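# Separate emitter holder from filter cube, stand both upright

## Task

Remove the emitter holder from the filter cube, then set it standing upright on the table next to the cube's remaining half, with both pieces resting flat on the table surface (the reference image is called manual).

## Robot and tools

ROBOT. Two arms, left_arm and right_arm, each with six joints and a two-finger gripper. Every row you send has 14 plain numbers: seven for left_arm, then seven for right_arm, even when one arm is meant to stay still. Within each arm the order is fixed: wrist pitch, elbow, wrist yaw, wrist roll, shoulder, waist, then the gripper opening. Joint values are absolute target angles in radians, not offsets. The opening is a scale from -1 (shut) to +1 (fully open, pads 0.094 m apart). To keep an arm or gripper unchanged, resend the value it reads under Joint targets or Tool commands; writing 0 for an opening is a real command to half-close.

SIGNS AND RANGES. Elbow and wrist pitch use inverted signs in everything you send and read. In your own numbers the ranges are: wrist pitch -1.571 to 1.571, elbow -3.142 to 0.000, wrist yaw -1.571 to 1.571, wrist roll -2.094 to 2.094, shoulder 0.000 to 3.142, waist -2.618 to 3.054. Actual ends may differ by up to 0.059 rad; a target well beyond a range and beyond the current angle is refused, and one just past the real end gets clipped, reported by "joint sent to its limit". Each step a target can lead the measured angle by only 0.339 rad (waist, shoulder, elbow) or 2.2 rad (wrist joints), and targets implying a gripper jump over 200 mm are pulled back.

FRAMES. Scene frame: origin at table height midway between the arms, +z up, +x out over the table, left_arm toward +y. left_arm's base sits near (-0.025, +0.355, +0.025) m, right_arm's near (+0.005, -0.335, +0.002) m, both rotated only slightly about z. Each gripper's end_effector_position (m) and end_effector_quat_wxyz are reported in that arm's own base frame and may be off by a few cm. The position is the point between the pads, roughly 1 cm behind the tips; fingers point along gripper +z and close along its y axis. Fixed cameras and the table use the scene frame.

TOOLS.
execute_actions(actions, cameras): actions is a list of actions; each action is a table of up to 15 rows, one per 1/30 s step, and a short table repeats its final row to fill 15 steps. An empty actions list returns state plus all camera images. cameras lists names (cam_head_left, cam_head_right, cam_high, cam_low, cam_left_wrist, cam_right_wrist), ["all"], or []; a bad name voids the call.
move(target, speed, blend, opening_speed, grip_force, blocking, cameras): target is one 14-number row or a list of up to 15 such rows, absolute joint angles, all sharing at most 10 s. All joints travel together, so the hand follows a curve, and nothing avoids obstacles or the other arm. speed is rad/s for the joint with the longest way, 0.01 to 12.57, default 0.5 (one value or one per target). blend, in rad, rounds corners between listed targets; 0 stops at each. opening_speed (at least 0.2 per second on the -1..1 scale) ramps the gripper; use it for gentle closing. grip_force sets pad force in newtons, 10 to 50, one value or one per arm; it persists, and lower values close slowly. blocking=false returns after about 0.5 s while the move continues; a new move replaces it. The result adds a move: line such as done, off_target (resting over 0.035 rad from target), moving, held or fault, plus limits=held if steps were withheld.
wait(seconds 0 to 10): lets time pass with commands held; returns early if a running move ends.
stop(): brakes a running move, needing some distance.
zoom_image(camera, region): region [x0, y0, x1, y1] in pixels of that camera's newest image, at most 504 by 504.
show_instructions(): shows the reference image.
finished_scene(scene): ends the scene irreversibly; pass the scene number printed at the end of results.

RESULT LINES. Joint positions and Joint velocities list each arm's joints in the order above plus pad gap (m). Joint targets shows what is being driven now. grip_measured is the measured opening on the command scale, reading slightly wide when empty and a bit narrower than a firmly squeezed part. grip_effort_nm is a smoothed motor effort (negative closing), not pad force. Joint torques include gravity and friction; entries 2, 5, 6 wrap at ±28 N m. "joint command not followed" means the clearance check altered that arm's row. MOTOR HOT warns of heating; OVER-TEMPERATURE FAULT folds that arm away for good.

GRIPPING. Fingers go to the opening you command; once in contact, squeeze rises about 1 N per 0.001 below first touch, then jumps to the force limit. To release, command well above grip_measured.

AVOID. Letting parts drop or fall off the table, releasing a moving part, fast impacts on fixed or heavy objects, and hard shoves. Keep the two arms and their fingers from pressing or colliding, and never close one gripper on the other's fingers. Avoid straining a wrist camera cable, long stretched holds and pushing at unreachable poses, which heat the motors. Finish with both pieces at rest on the table, the holder upright.

Each tool is called after "Request:" by a JSON object that holds its "op" and its "data", one argument or row to a line.

Reference images:

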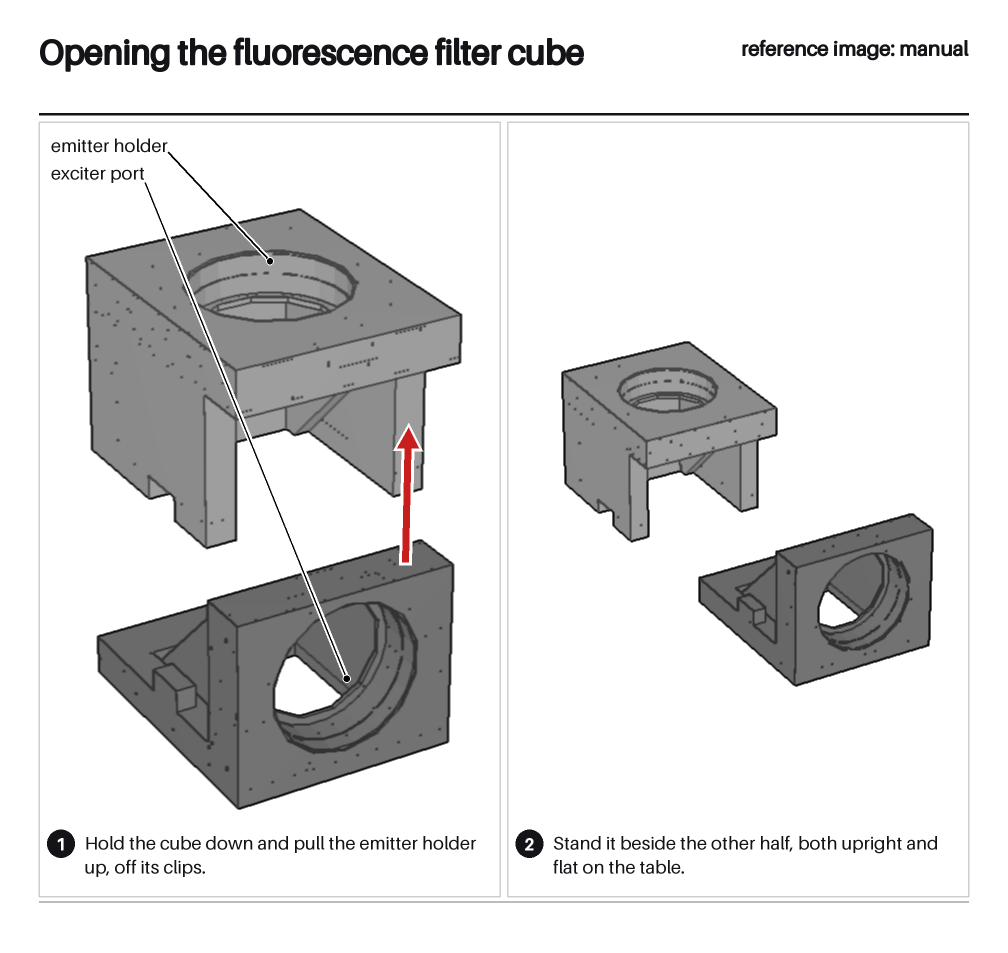

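## Session

Request:
{"op": "execute_actions", "data": {
  "actions": []
}}

Scene clock: 0.00 s.
left_arm: end_effector_position=(+0.3882, -0.0015, +0.3983) grip_measured=+1.000 grip_effort_nm=n/a end_effector_quat_wxyz=(+0.696, +0.000, +0.718, -0.010) | right_arm: end_effector_position=(+0.4113, -0.0020, +0.1383) grip_measured=+1.000 grip_effort_nm=n/a end_effector_quat_wxyz=(+0.613, +0.024, +0.787, -0.064)
Joint names: [wrist pitch, elbow, wrist yaw, wrist roll, shoulder, waist]
Joint positions: left_arm=[0.017 -1.05 0.016 -0.013 1.064 0.001 0.094] | right_arm=[-0.799 -0.433 0.215 -0.019 1.481 0.086 0.094]
Joint velocities: within noise
Joint torques (N m): no reading
Heat: left arm: 22 °C; right arm: 23 °C.
Joint targets: left_arm=[0.019 -1.059 0.016 -0.014 1.056 0.001] | right_arm=[-0.800 -0.441 0.217 -0.020 1.473 0.086]
Tool commands: left_gripper/opening=+1.0 right_gripper/opening=+1.0

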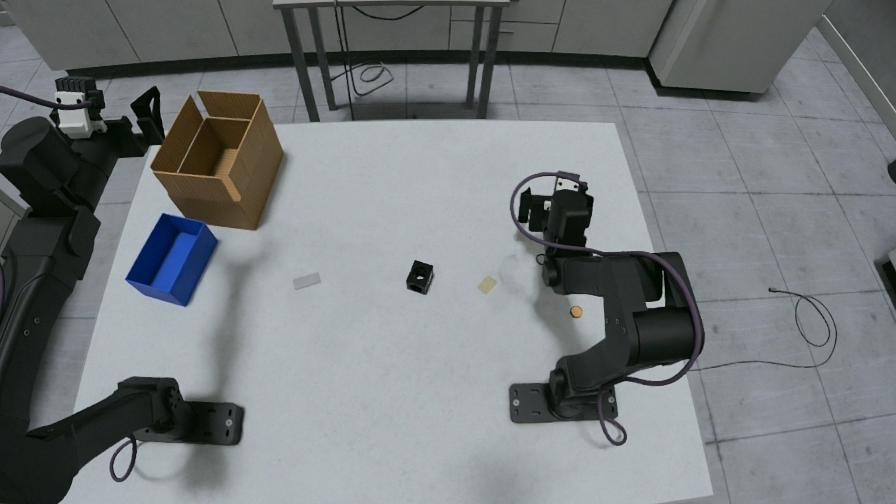

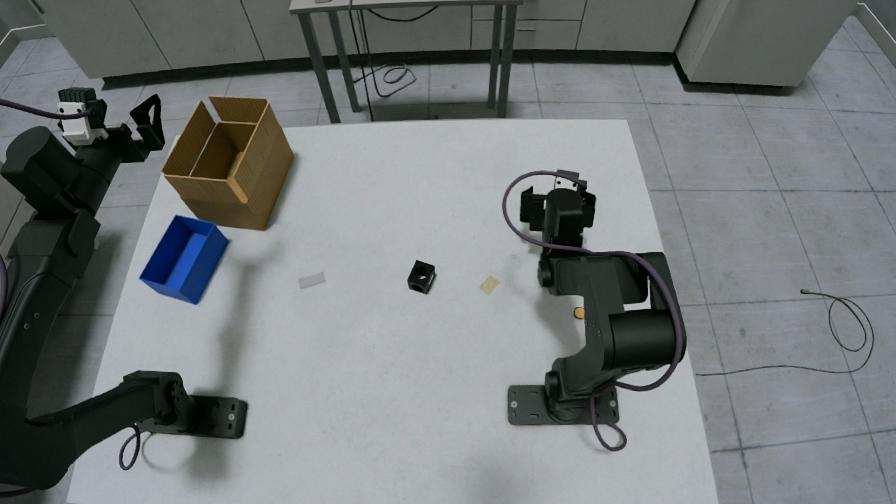

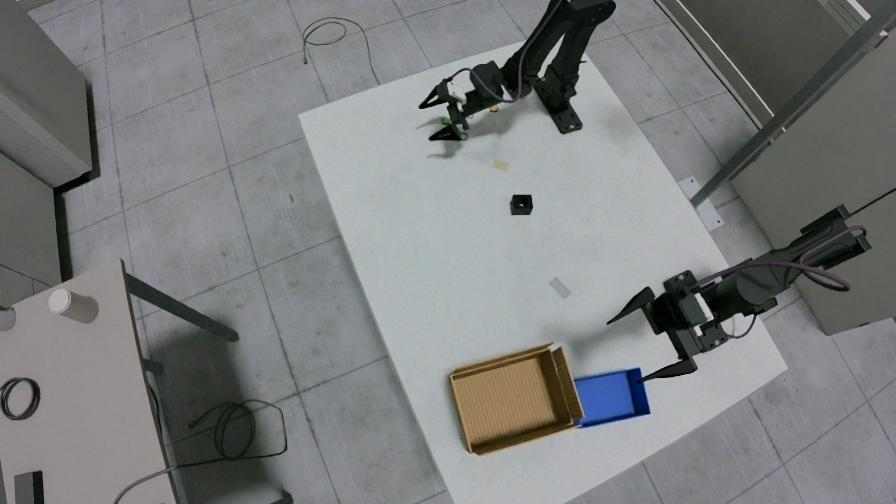

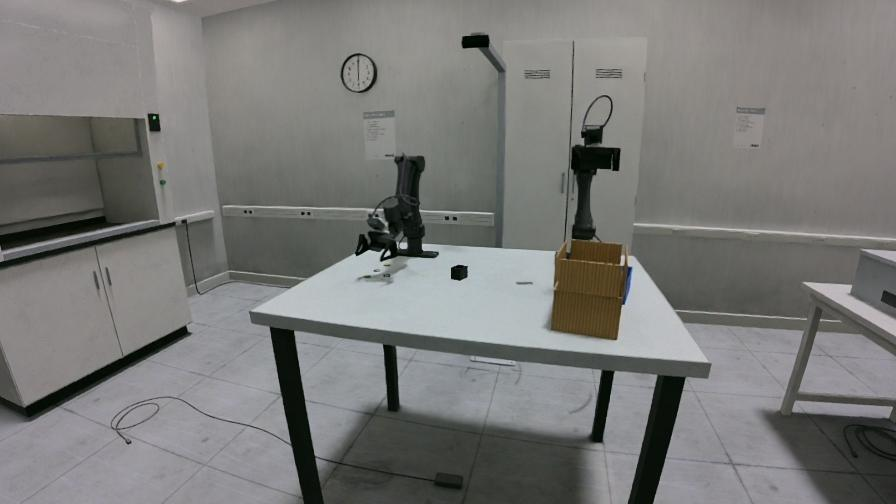

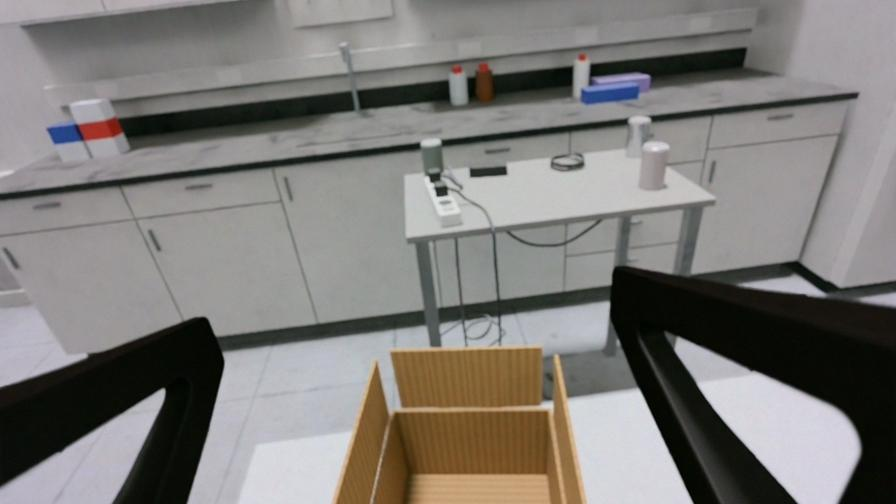

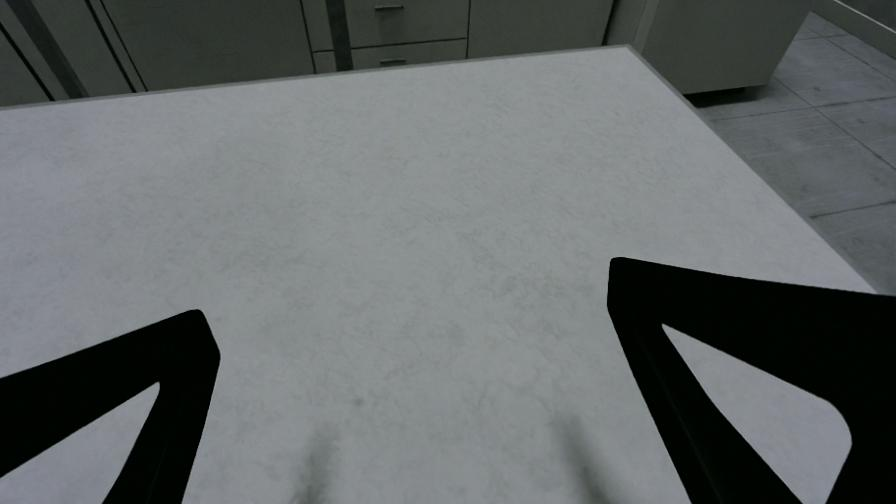

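Request:
{"op": "zoom_image", "data": {
  "camera": "cam_head_left",
  "region": [380, 240, 460, 320]
}}

Request:
{"op": "zoom_image", "data": {
  "camera": "cam_low",
  "region": [420, 240, 500, 300]
}}

Request:
{"op": "zoom_image", "data": {
  "camera": "cam_high",
  "region": [480, 170, 560, 240]
}}

Scaled by 6.300 from the camera's 896x504 image, which has a finer 1280x720 frame.

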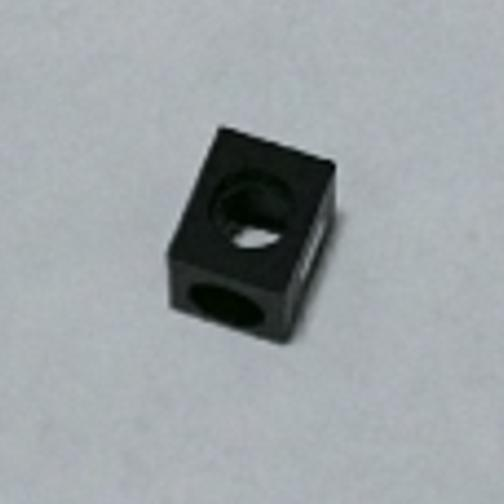

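Scaled by 6.300 from the camera's 896x504 image, which has a finer 1280x720 frame.

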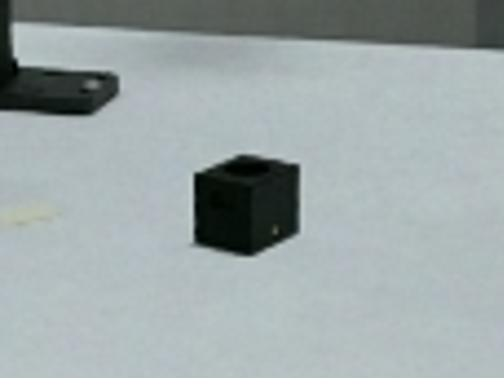

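Scaled by 6.300 from the camera's 896x504 image, which has a finer 1280x720 frame.

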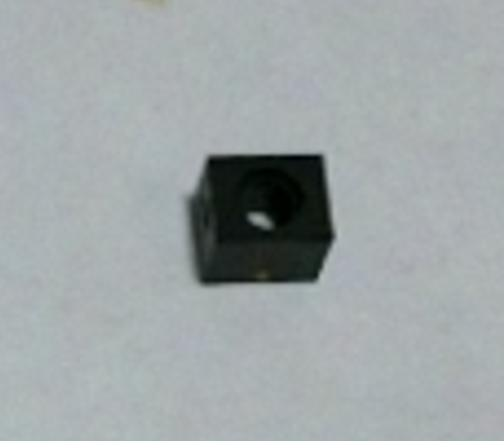

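Request:
{"op": "move", "data": {
  "target": [0.019, -1.059, 0.016, -0.014, 1.056, 0.001, 1, 1.186, -1.342, 0.0, 0.0, 1.356, 0.859, 1],
  "speed": 1.0,
  "cameras": ["all"]
}}

Scene clock: 16.13 s.
left_arm: end_effector_position=(+0.3882, -0.0015, +0.3983) grip_measured=+1.000 grip_effort_nm=0.05 end_effector_quat_wxyz=(+0.696, +0.000, +0.718, -0.010) | right_arm: end_effector_position=(+0.1994, +0.2283, +0.1879) grip_measured=+1.000 grip_effort_nm=0.01 end_effector_quat_wxyz=(+0.160, -0.410, +0.895, +0.069)
Joint names: [wrist pitch, elbow, wrist yaw, wrist roll, shoulder, waist]
Joint positions: left_arm=[0.017 -1.05 0.016 -0.013 1.064 0.001 0.094] | right_arm=[1.161 -1.317 0.005 -0.008 1.376 0.852 0.094]
Joint torques (N m): left_arm=[-2 -6.6 -0.02 -0.04 -2.82 0.08] | right_arm=[-0.7 -8.79 -0.06 0.07 -6.35 0.53]
Heat: left arm: 26 °C; right arm: 24 °C.
Joint targets: left_arm=[0.019 -1.059 0.016 -0.014 1.056 0.001] | right_arm=[1.186 -1.342 0.000 0.000 1.356 0.859]
move: done

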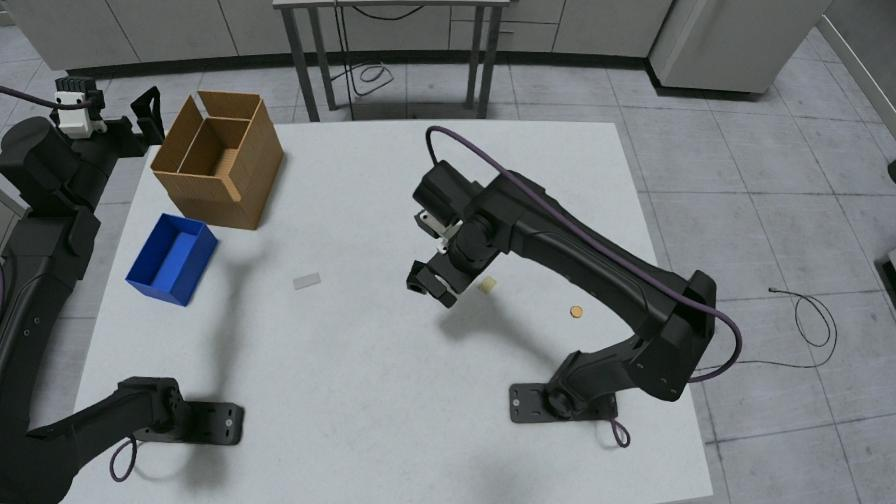

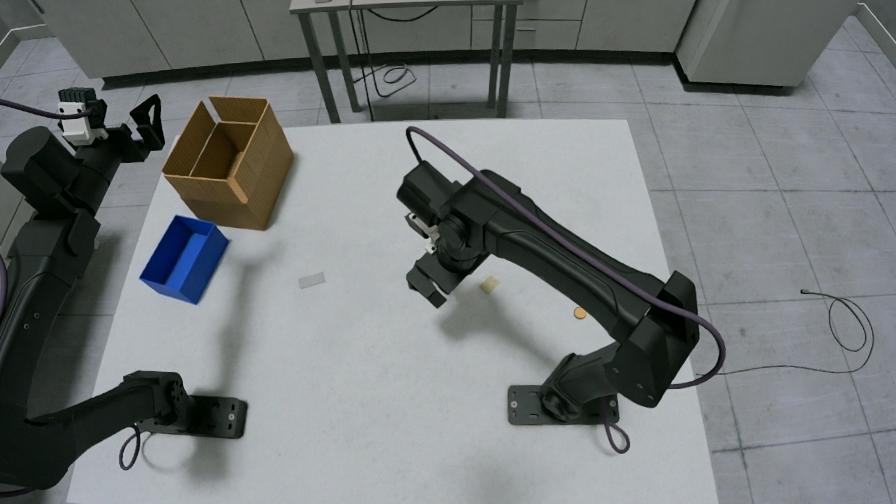

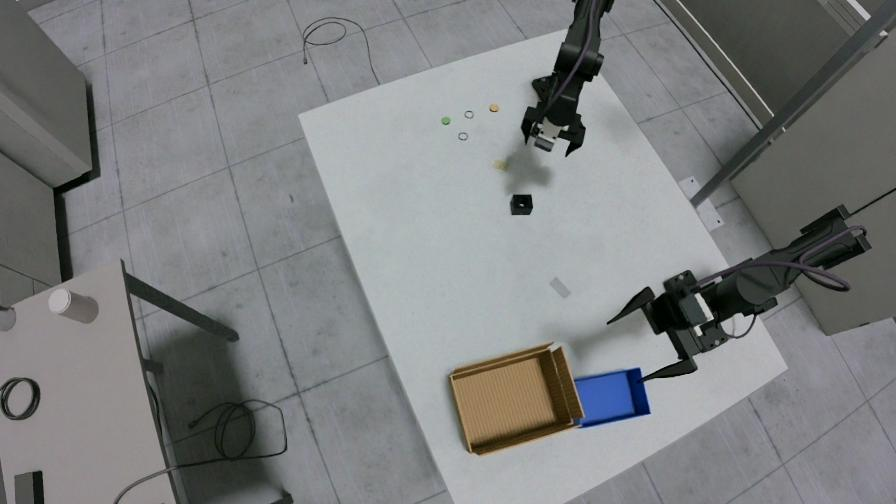

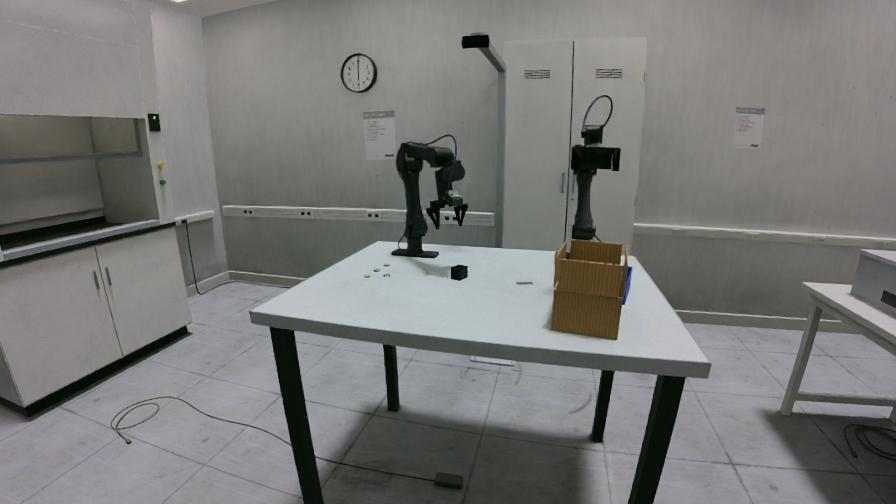

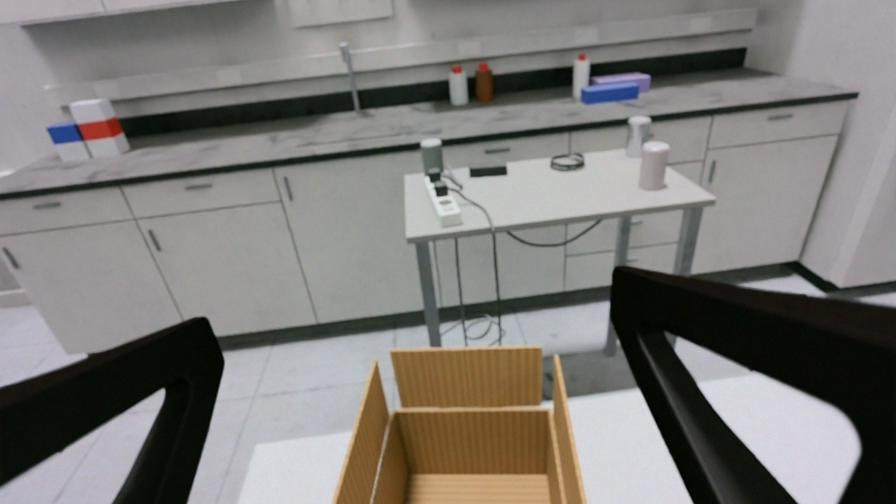

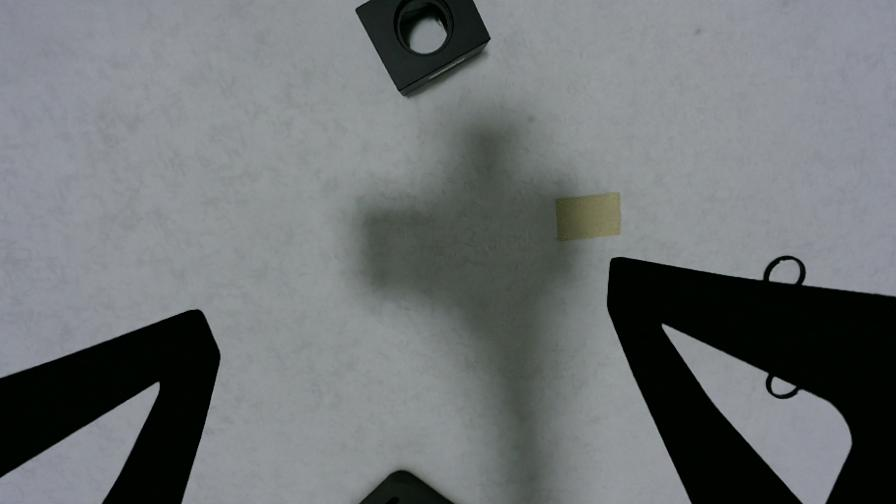

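Request:
{"op": "zoom_image", "data": {
  "camera": "cam_right_wrist",
  "region": [320, 0, 520, 112]
}}

Request:
{"op": "zoom_image", "data": {
  "camera": "cam_low",
  "region": [440, 255, 480, 285]
}}

Scaled by 2.520 from the camera's 896x504 image, which has a finer 1280x720 frame.

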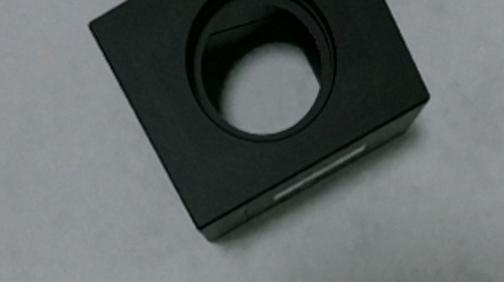

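Scaled by 12.600 from the camera's 896x504 image, which has a finer 1280x720 frame.

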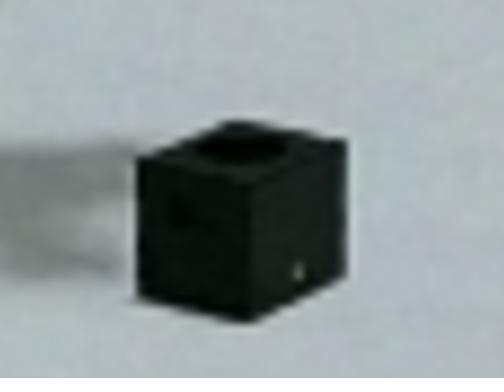

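Request:
{"op": "move", "data": {
  "target": [0.019, -1.059, 0.016, -0.014, 1.056, 0.001, 1, 1.41, -1.936, 0.0, -0.6, 1.95, 0.845, 1],
  "speed": 0.9,
  "cameras": ["cam_right_wrist", "cam_head_left", "cam_high"]
}}

Scene clock: 23.20 s.
left_arm: end_effector_position=(+0.3882, -0.0015, +0.3983) grip_measured=+1.000 grip_effort_nm=0.05 end_effector_quat_wxyz=(+0.696, +0.000, +0.718, -0.010) | right_arm: end_effector_position=(+0.2642, +0.3025, +0.1699) grip_measured=+1.000 grip_effort_nm=0.01 end_effector_quat_wxyz=(+0.079, -0.659, +0.748, +0.008)
Joint names: [wrist pitch, elbow, wrist yaw, wrist roll, shoulder, waist]
Joint positions: left_arm=[0.017 -1.05 0.016 -0.013 1.064 0.001 0.094] | right_arm=[1.381 -1.91 0.004 -0.592 1.941 0.852 0.094]
Joint torques (N m): left_arm=[-2 -6.56 -0.03 -0.04 -2.85 0.05] | right_arm=[-0.32 -8.59 -0.05 -0.1 -8.79 -0.68]
Heat: left arm: 27 °C; right arm: 23 °C.
Joint targets: left_arm=[0.019 -1.059 0.016 -0.014 1.056 0.001] | right_arm=[1.410 -1.936 0.000 -0.600 1.950 0.845]
move: done
Images, in order (width x height): cam_head_left 896x504, cam_high 896x504, cam_right_wrist 896x504.

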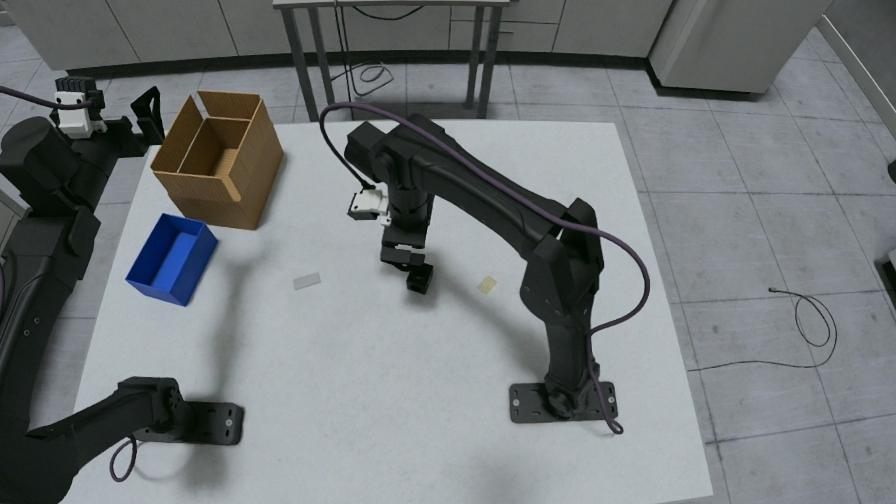

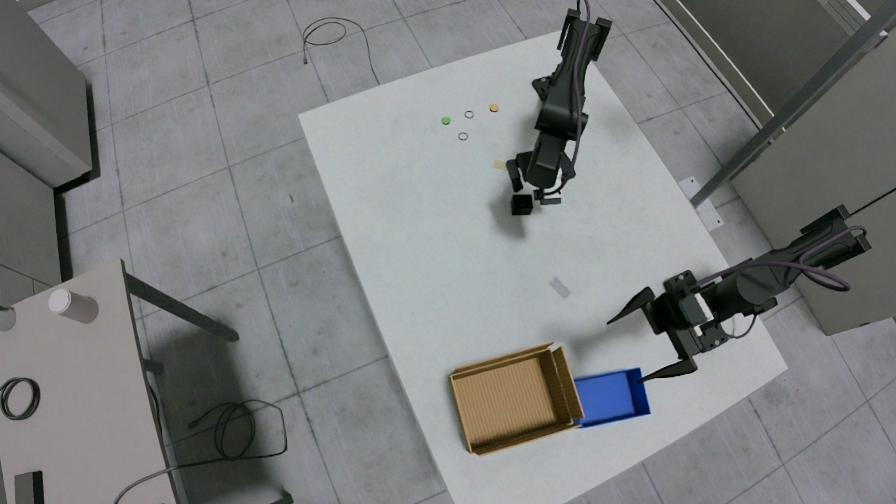

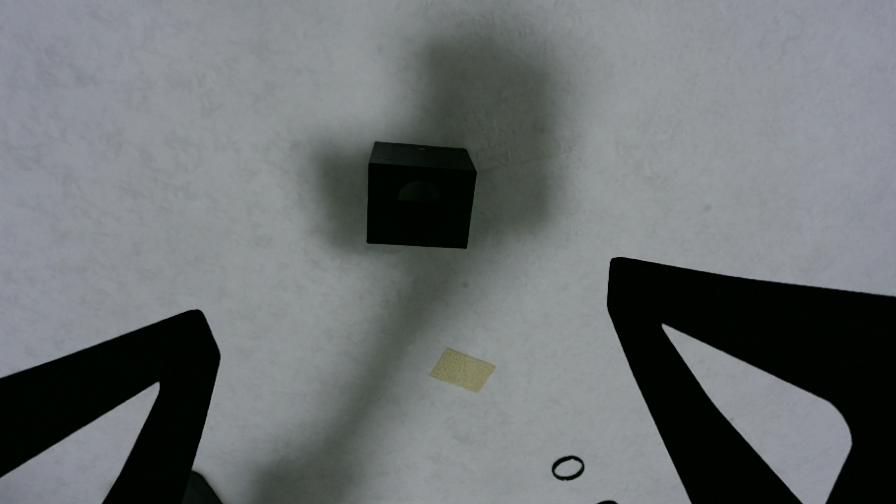

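Request:
{"op": "zoom_image", "data": {
  "camera": "cam_high",
  "region": [590, 250, 730, 400]
}}

Request:
{"op": "zoom_image", "data": {
  "camera": "cam_right_wrist",
  "region": [340, 120, 500, 270]
}}

Request:
{"op": "zoom_image", "data": {
  "camera": "cam_head_left",
  "region": [330, 150, 470, 310]
}}

Scaled by 3.360 from the camera's 896x504 image, which has a finer 1280x720 frame.

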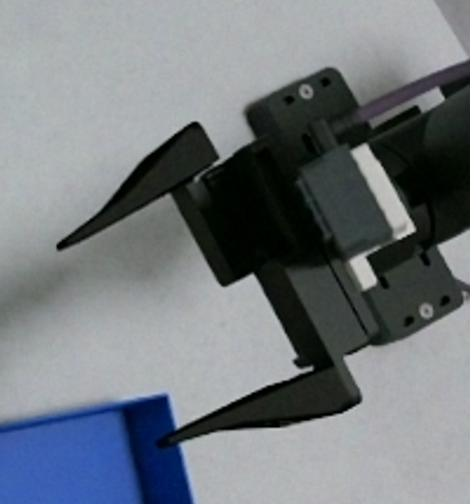

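Scaled by 3.150 from the camera's 896x504 image, which has a finer 1280x720 frame.

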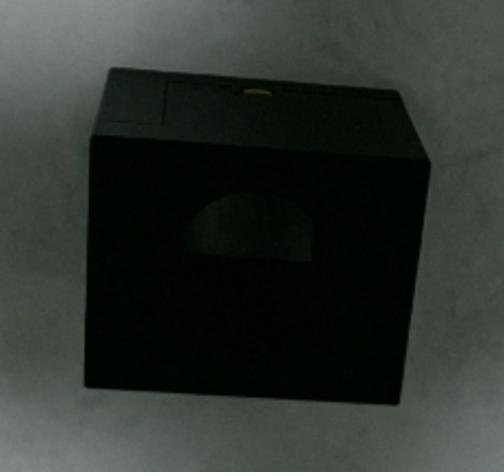

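Scaled by 3.150 from the camera's 896x504 image, which has a finer 1280x720 frame.

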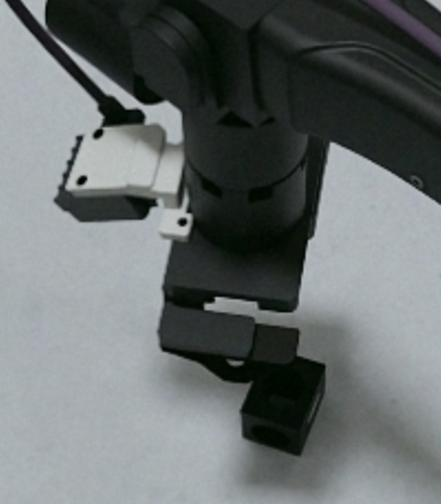

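Request:
{"op": "move", "data": {
  "target": [0.019, -1.059, 0.016, -0.014, 1.056, 0.001, 1, 1.385, -1.865, 0.0, 1.14, 2.045, 0.805, 1],
  "speed": 1.0,
  "cameras": ["cam_right_wrist", "cam_head_left"]
}}

Scene clock: 34.20 s.
left_arm: end_effector_position=(+0.3882, -0.0015, +0.3983) grip_measured=+1.000 grip_effort_nm=0.05 end_effector_quat_wxyz=(+0.696, +0.000, +0.718, -0.010) | right_arm: end_effector_position=(+0.2730, +0.2904, +0.1282) grip_measured=+1.000 grip_effort_nm=0.01 end_effector_quat_wxyz=(+0.012, +0.157, +0.987, +0.020)
Joint names: [wrist pitch, elbow, wrist yaw, wrist roll, shoulder, waist]
Joint positions: left_arm=[0.017 -1.05 0.016 -0.013 1.064 0.001 0.094] | right_arm=[1.374 -1.875 -0.002 1.128 2.025 0.813 0.094]
Joint torques (N m): left_arm=[-2 -6.6 -0.01 -0.04 -2.85 0.03] | right_arm=[-0.26 -5.09 0 0.11 -8.65 -0.76]
Heat: left arm: 28 °C; right arm: 23 °C.
Joint targets: left_arm=[0.019 -1.059 0.016 -0.014 1.056 0.001] | right_arm=[1.385 -1.865 0.000 1.140 2.045 0.805]
move: done
Images, in order (width x height): cam_head_left 896x504, cam_right_wrist 896x504.

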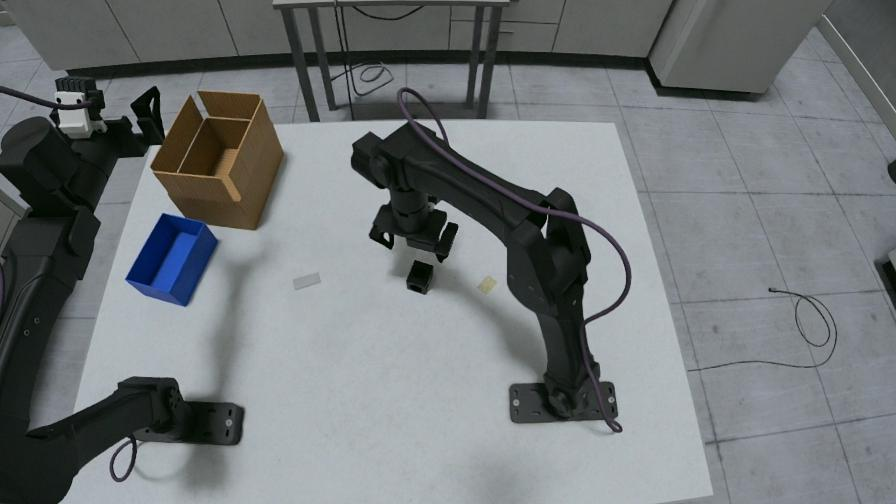

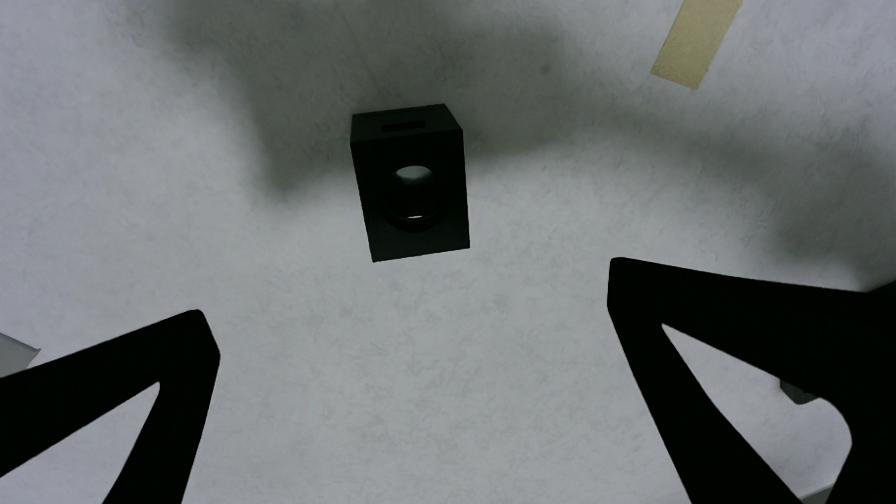

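Request:
{"op": "move", "data": {
  "target": [-0.4765, -0.798, -0.869, -0.584, 1.988, -1.336, 1, 1.385, -1.865, 0.0, 1.14, 2.045, 0.35, 1],
  "speed": 1.0,
  "cameras": ["all"]
}}

Scene clock: 45.20 s.
left_arm: end_effector_position=(+0.2278, -0.3749, +0.0349) grip_measured=+1.000 grip_effort_nm=0.05 end_effector_quat_wxyz=(+0.526, +0.151, +0.832, -0.092) | right_arm: end_effector_position=(+0.3740, +0.1390, +0.1283) grip_measured=+1.000 grip_effort_nm=0.00 end_effector_quat_wxyz=(+0.016, +0.379, +0.925, +0.018)
Joint names: [wrist pitch, elbow, wrist yaw, wrist roll, shoulder, waist]
Joint positions: left_arm=[-0.461 -0.802 -0.855 -0.572 1.976 -1.343 0.094] | right_arm=[1.373 -1.875 -0.006 1.129 2.025 0.351 0.094]
Joint torques (N m): left_arm=[-1.74 -3.49 -0.4 -0.17 -6.89 0.55] | right_arm=[-0.24 -5.11 0.05 0.11 -8.58 -0.12]
Heat: left arm: 28 °C; right arm: 23 °C.
Joint targets: left_arm=[-0.476 -0.798 -0.869 -0.584 1.988 -1.336] | right_arm=[1.385 -1.865 0.000 1.140 2.045 0.350]
move: done

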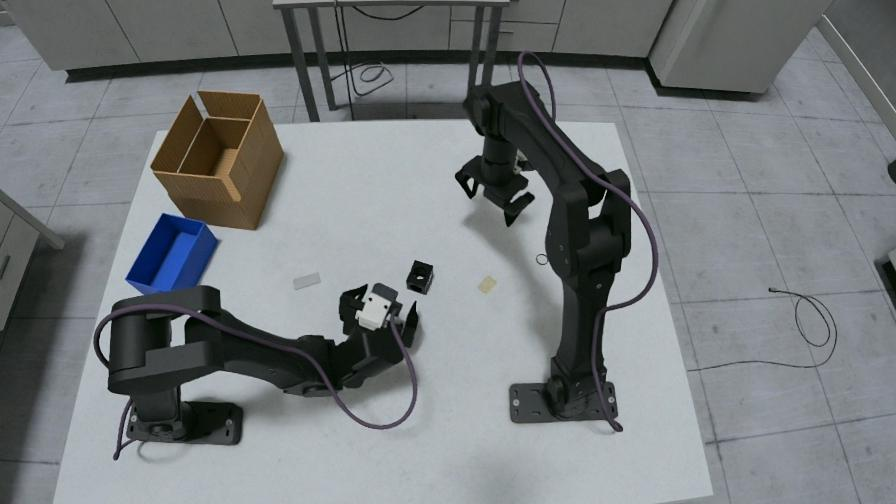

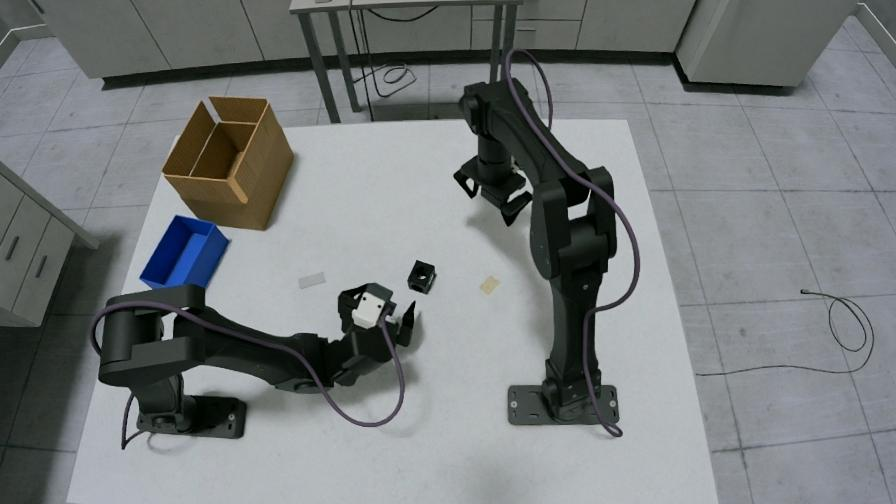

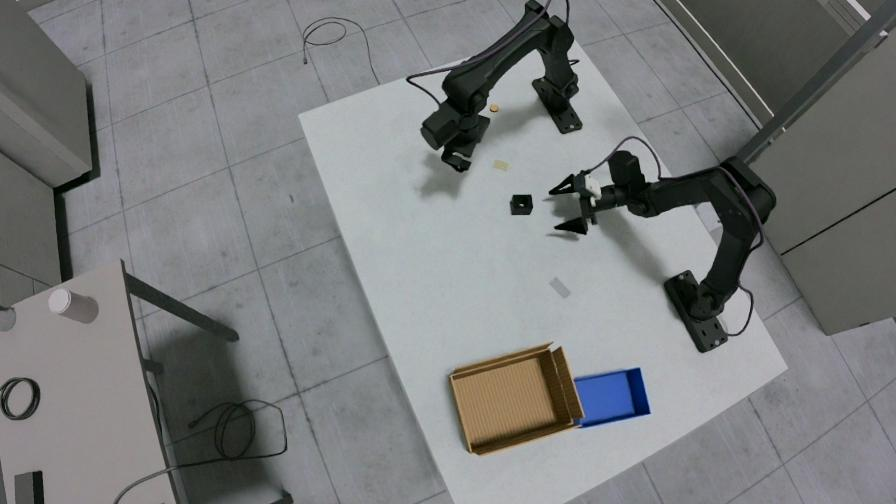

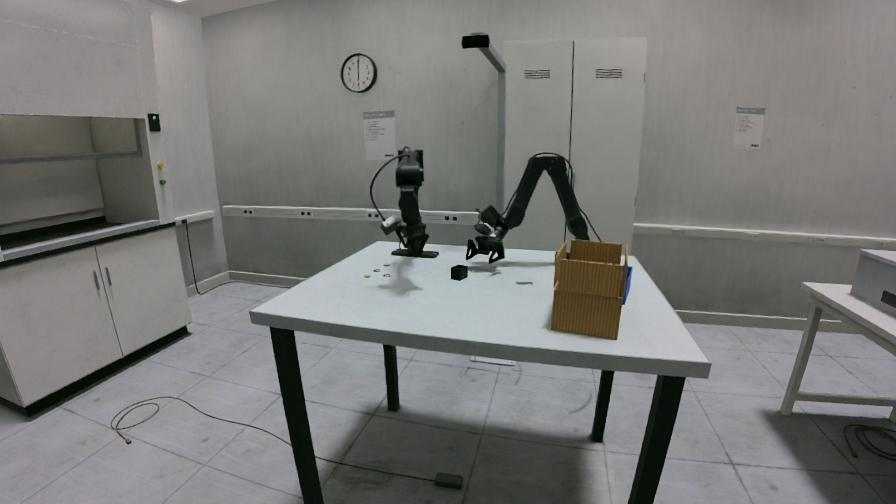

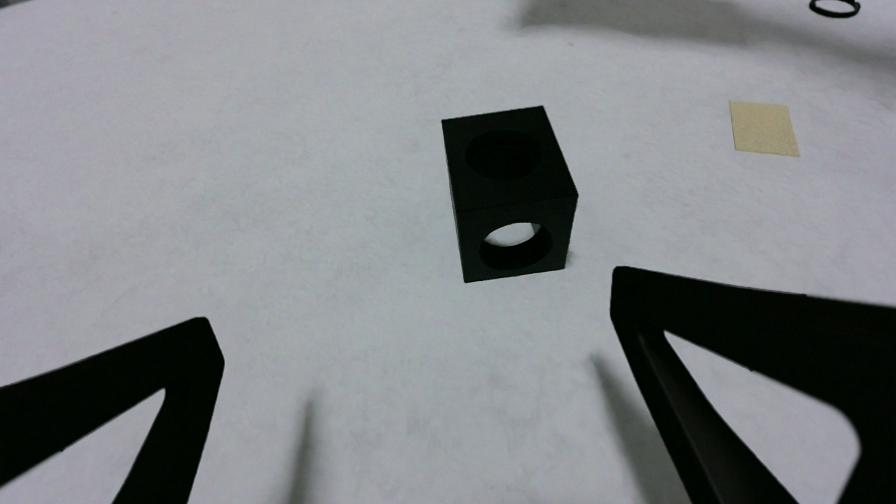

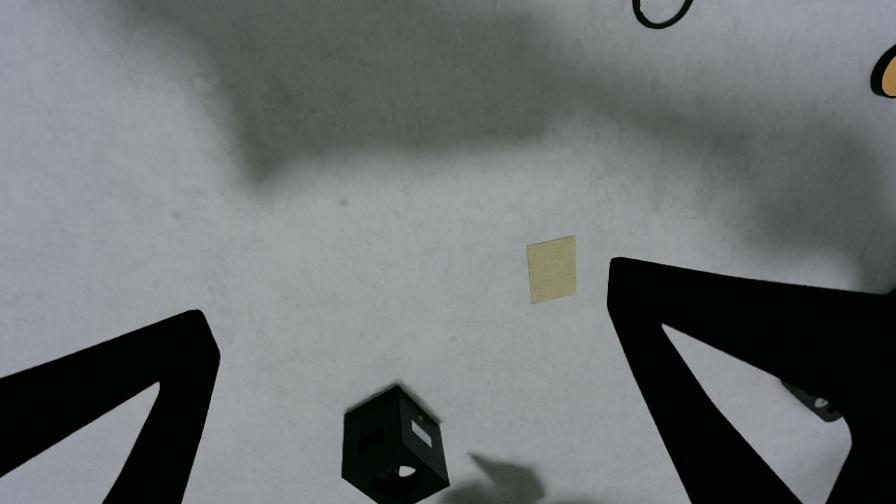

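Request:
{"op": "zoom_image", "data": {
  "camera": "cam_left_wrist",
  "region": [420, 80, 620, 300]
}}

Request:
{"op": "zoom_image", "data": {
  "camera": "cam_right_wrist",
  "region": [320, 360, 480, 504]
}}

Request:
{"op": "zoom_image", "data": {
  "camera": "cam_head_left",
  "region": [320, 230, 460, 370]
}}

Scaled by 2.291 from the camera's 896x504 image, which has a finer 1280x720 frame.

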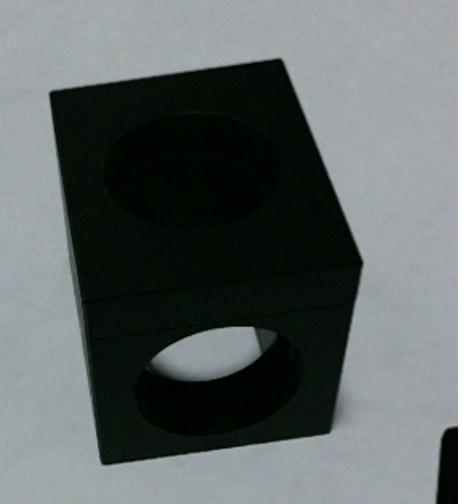

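Scaled by 3.150 from the camera's 896x504 image, which has a finer 1280x720 frame.

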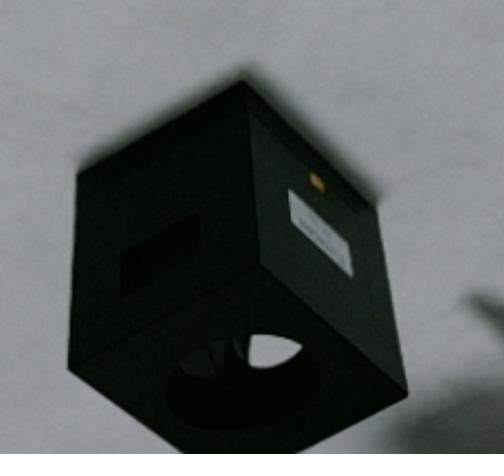

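Scaled by 3.600 from the camera's 896x504 image, which has a finer 1280x720 frame.

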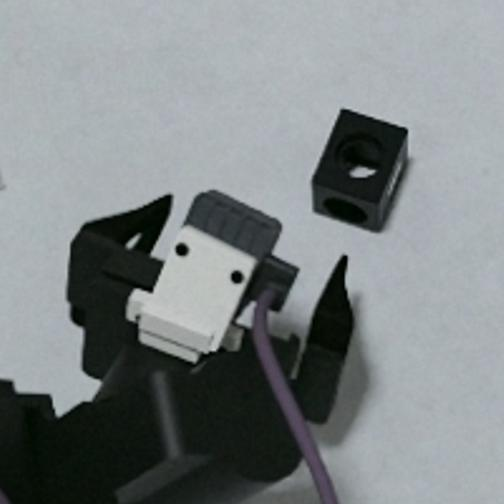

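Request:
{"op": "move", "data": {
  "target": [-0.52, -0.962, -0.895, -0.612, 2.20, -1.367, 1, 1.385, -1.865, 0.0, 1.14, 2.045, 0.35, 1],
  "speed": 0.6,
  "cameras": ["cam_left_wrist", "cam_head_left"]
}}

Request:
{"op": "zoom_image", "data": {
  "camera": "cam_left_wrist",
  "region": [200, 80, 640, 380]
}}

Scene clock: 70.40 s.
left_arm: end_effector_position=(+0.2297, -0.4061, -0.0011) grip_measured=+1.000 grip_effort_nm=0.05 end_effector_quat_wxyz=(+0.528, +0.146, +0.832, -0.089) | right_arm: end_effector_position=(+0.3740, +0.1390, +0.1283) grip_measured=+1.000 grip_effort_nm=0.00 end_effector_quat_wxyz=(+0.016, +0.379, +0.925, +0.018)
Joint names: [wrist pitch, elbow, wrist yaw, wrist roll, shoulder, waist]
Joint positions: left_arm=[-0.505 -0.942 -0.881 -0.601 2.181 -1.361 0.094] | right_arm=[1.373 -1.875 -0.006 1.129 2.025 0.351 0.094]
Joint torques (N m): left_arm=[-1.7 -5.15 -0.49 -0.14 -7.58 -0.49] | right_arm=[-0.25 -5.08 0.05 0.1 -8.69 -0.09]
Heat: left arm: 27 °C; right arm: 23 °C.
Joint targets: left_arm=[-0.520 -0.962 -0.895 -0.612 2.200 -1.367] | right_arm=[1.385 -1.865 0.000 1.140 2.045 0.350]
move: done
Images, in order (width x height): cam_head_left 896x504, cam_left_wrist 896x504.

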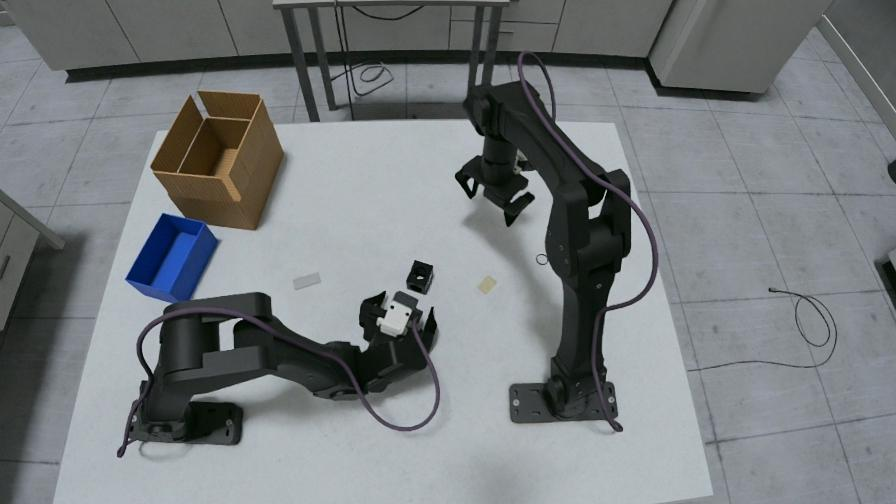

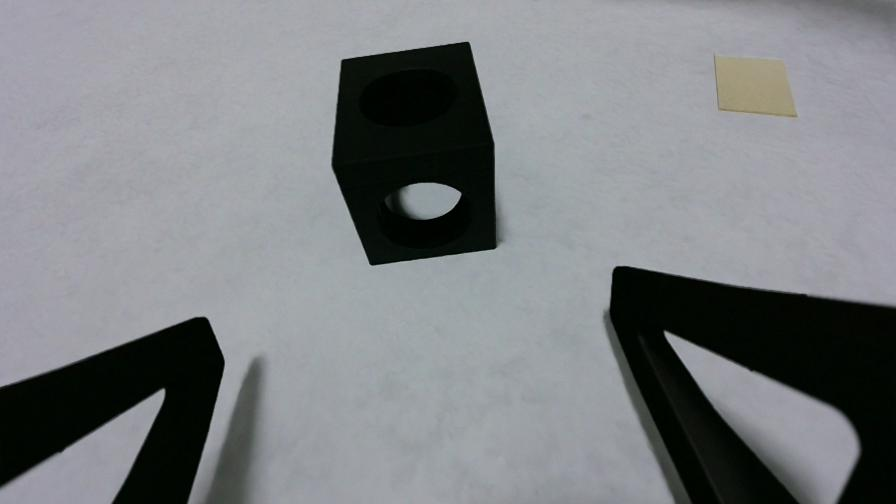

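Scaled by 1.145 from the camera's 896x504 image, which has a finer 1280x720 frame.

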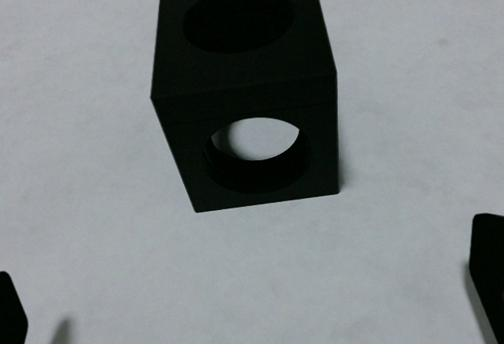

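Request:
{"op": "zoom_image", "data": {
  "camera": "cam_head_left",
  "region": [440, 130, 550, 240]
}}

Request:
{"op": "zoom_image", "data": {
  "camera": "cam_head_left",
  "region": [340, 250, 450, 360]
}}

Scaled by 4.582 from the camera's 896x504 image, which has a finer 1280x720 frame.

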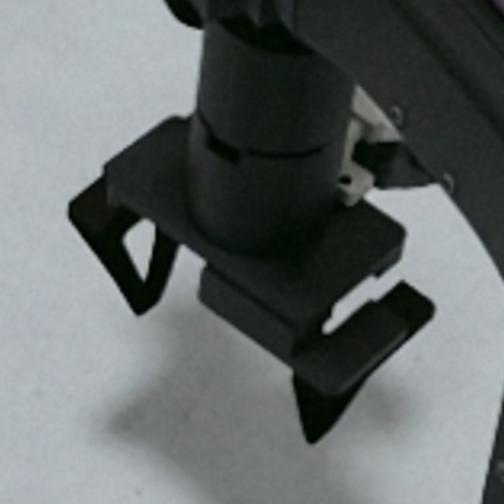

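Scaled by 4.582 from the camera's 896x504 image, which has a finer 1280x720 frame.

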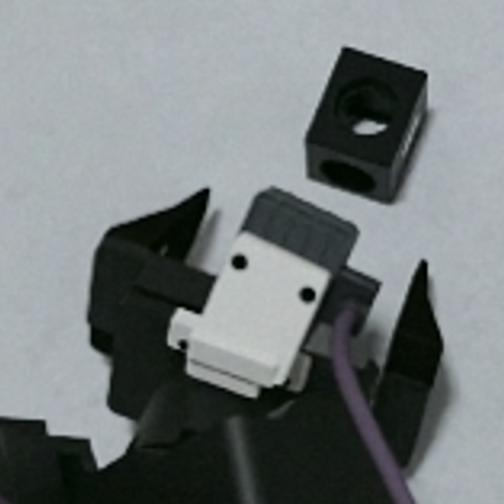

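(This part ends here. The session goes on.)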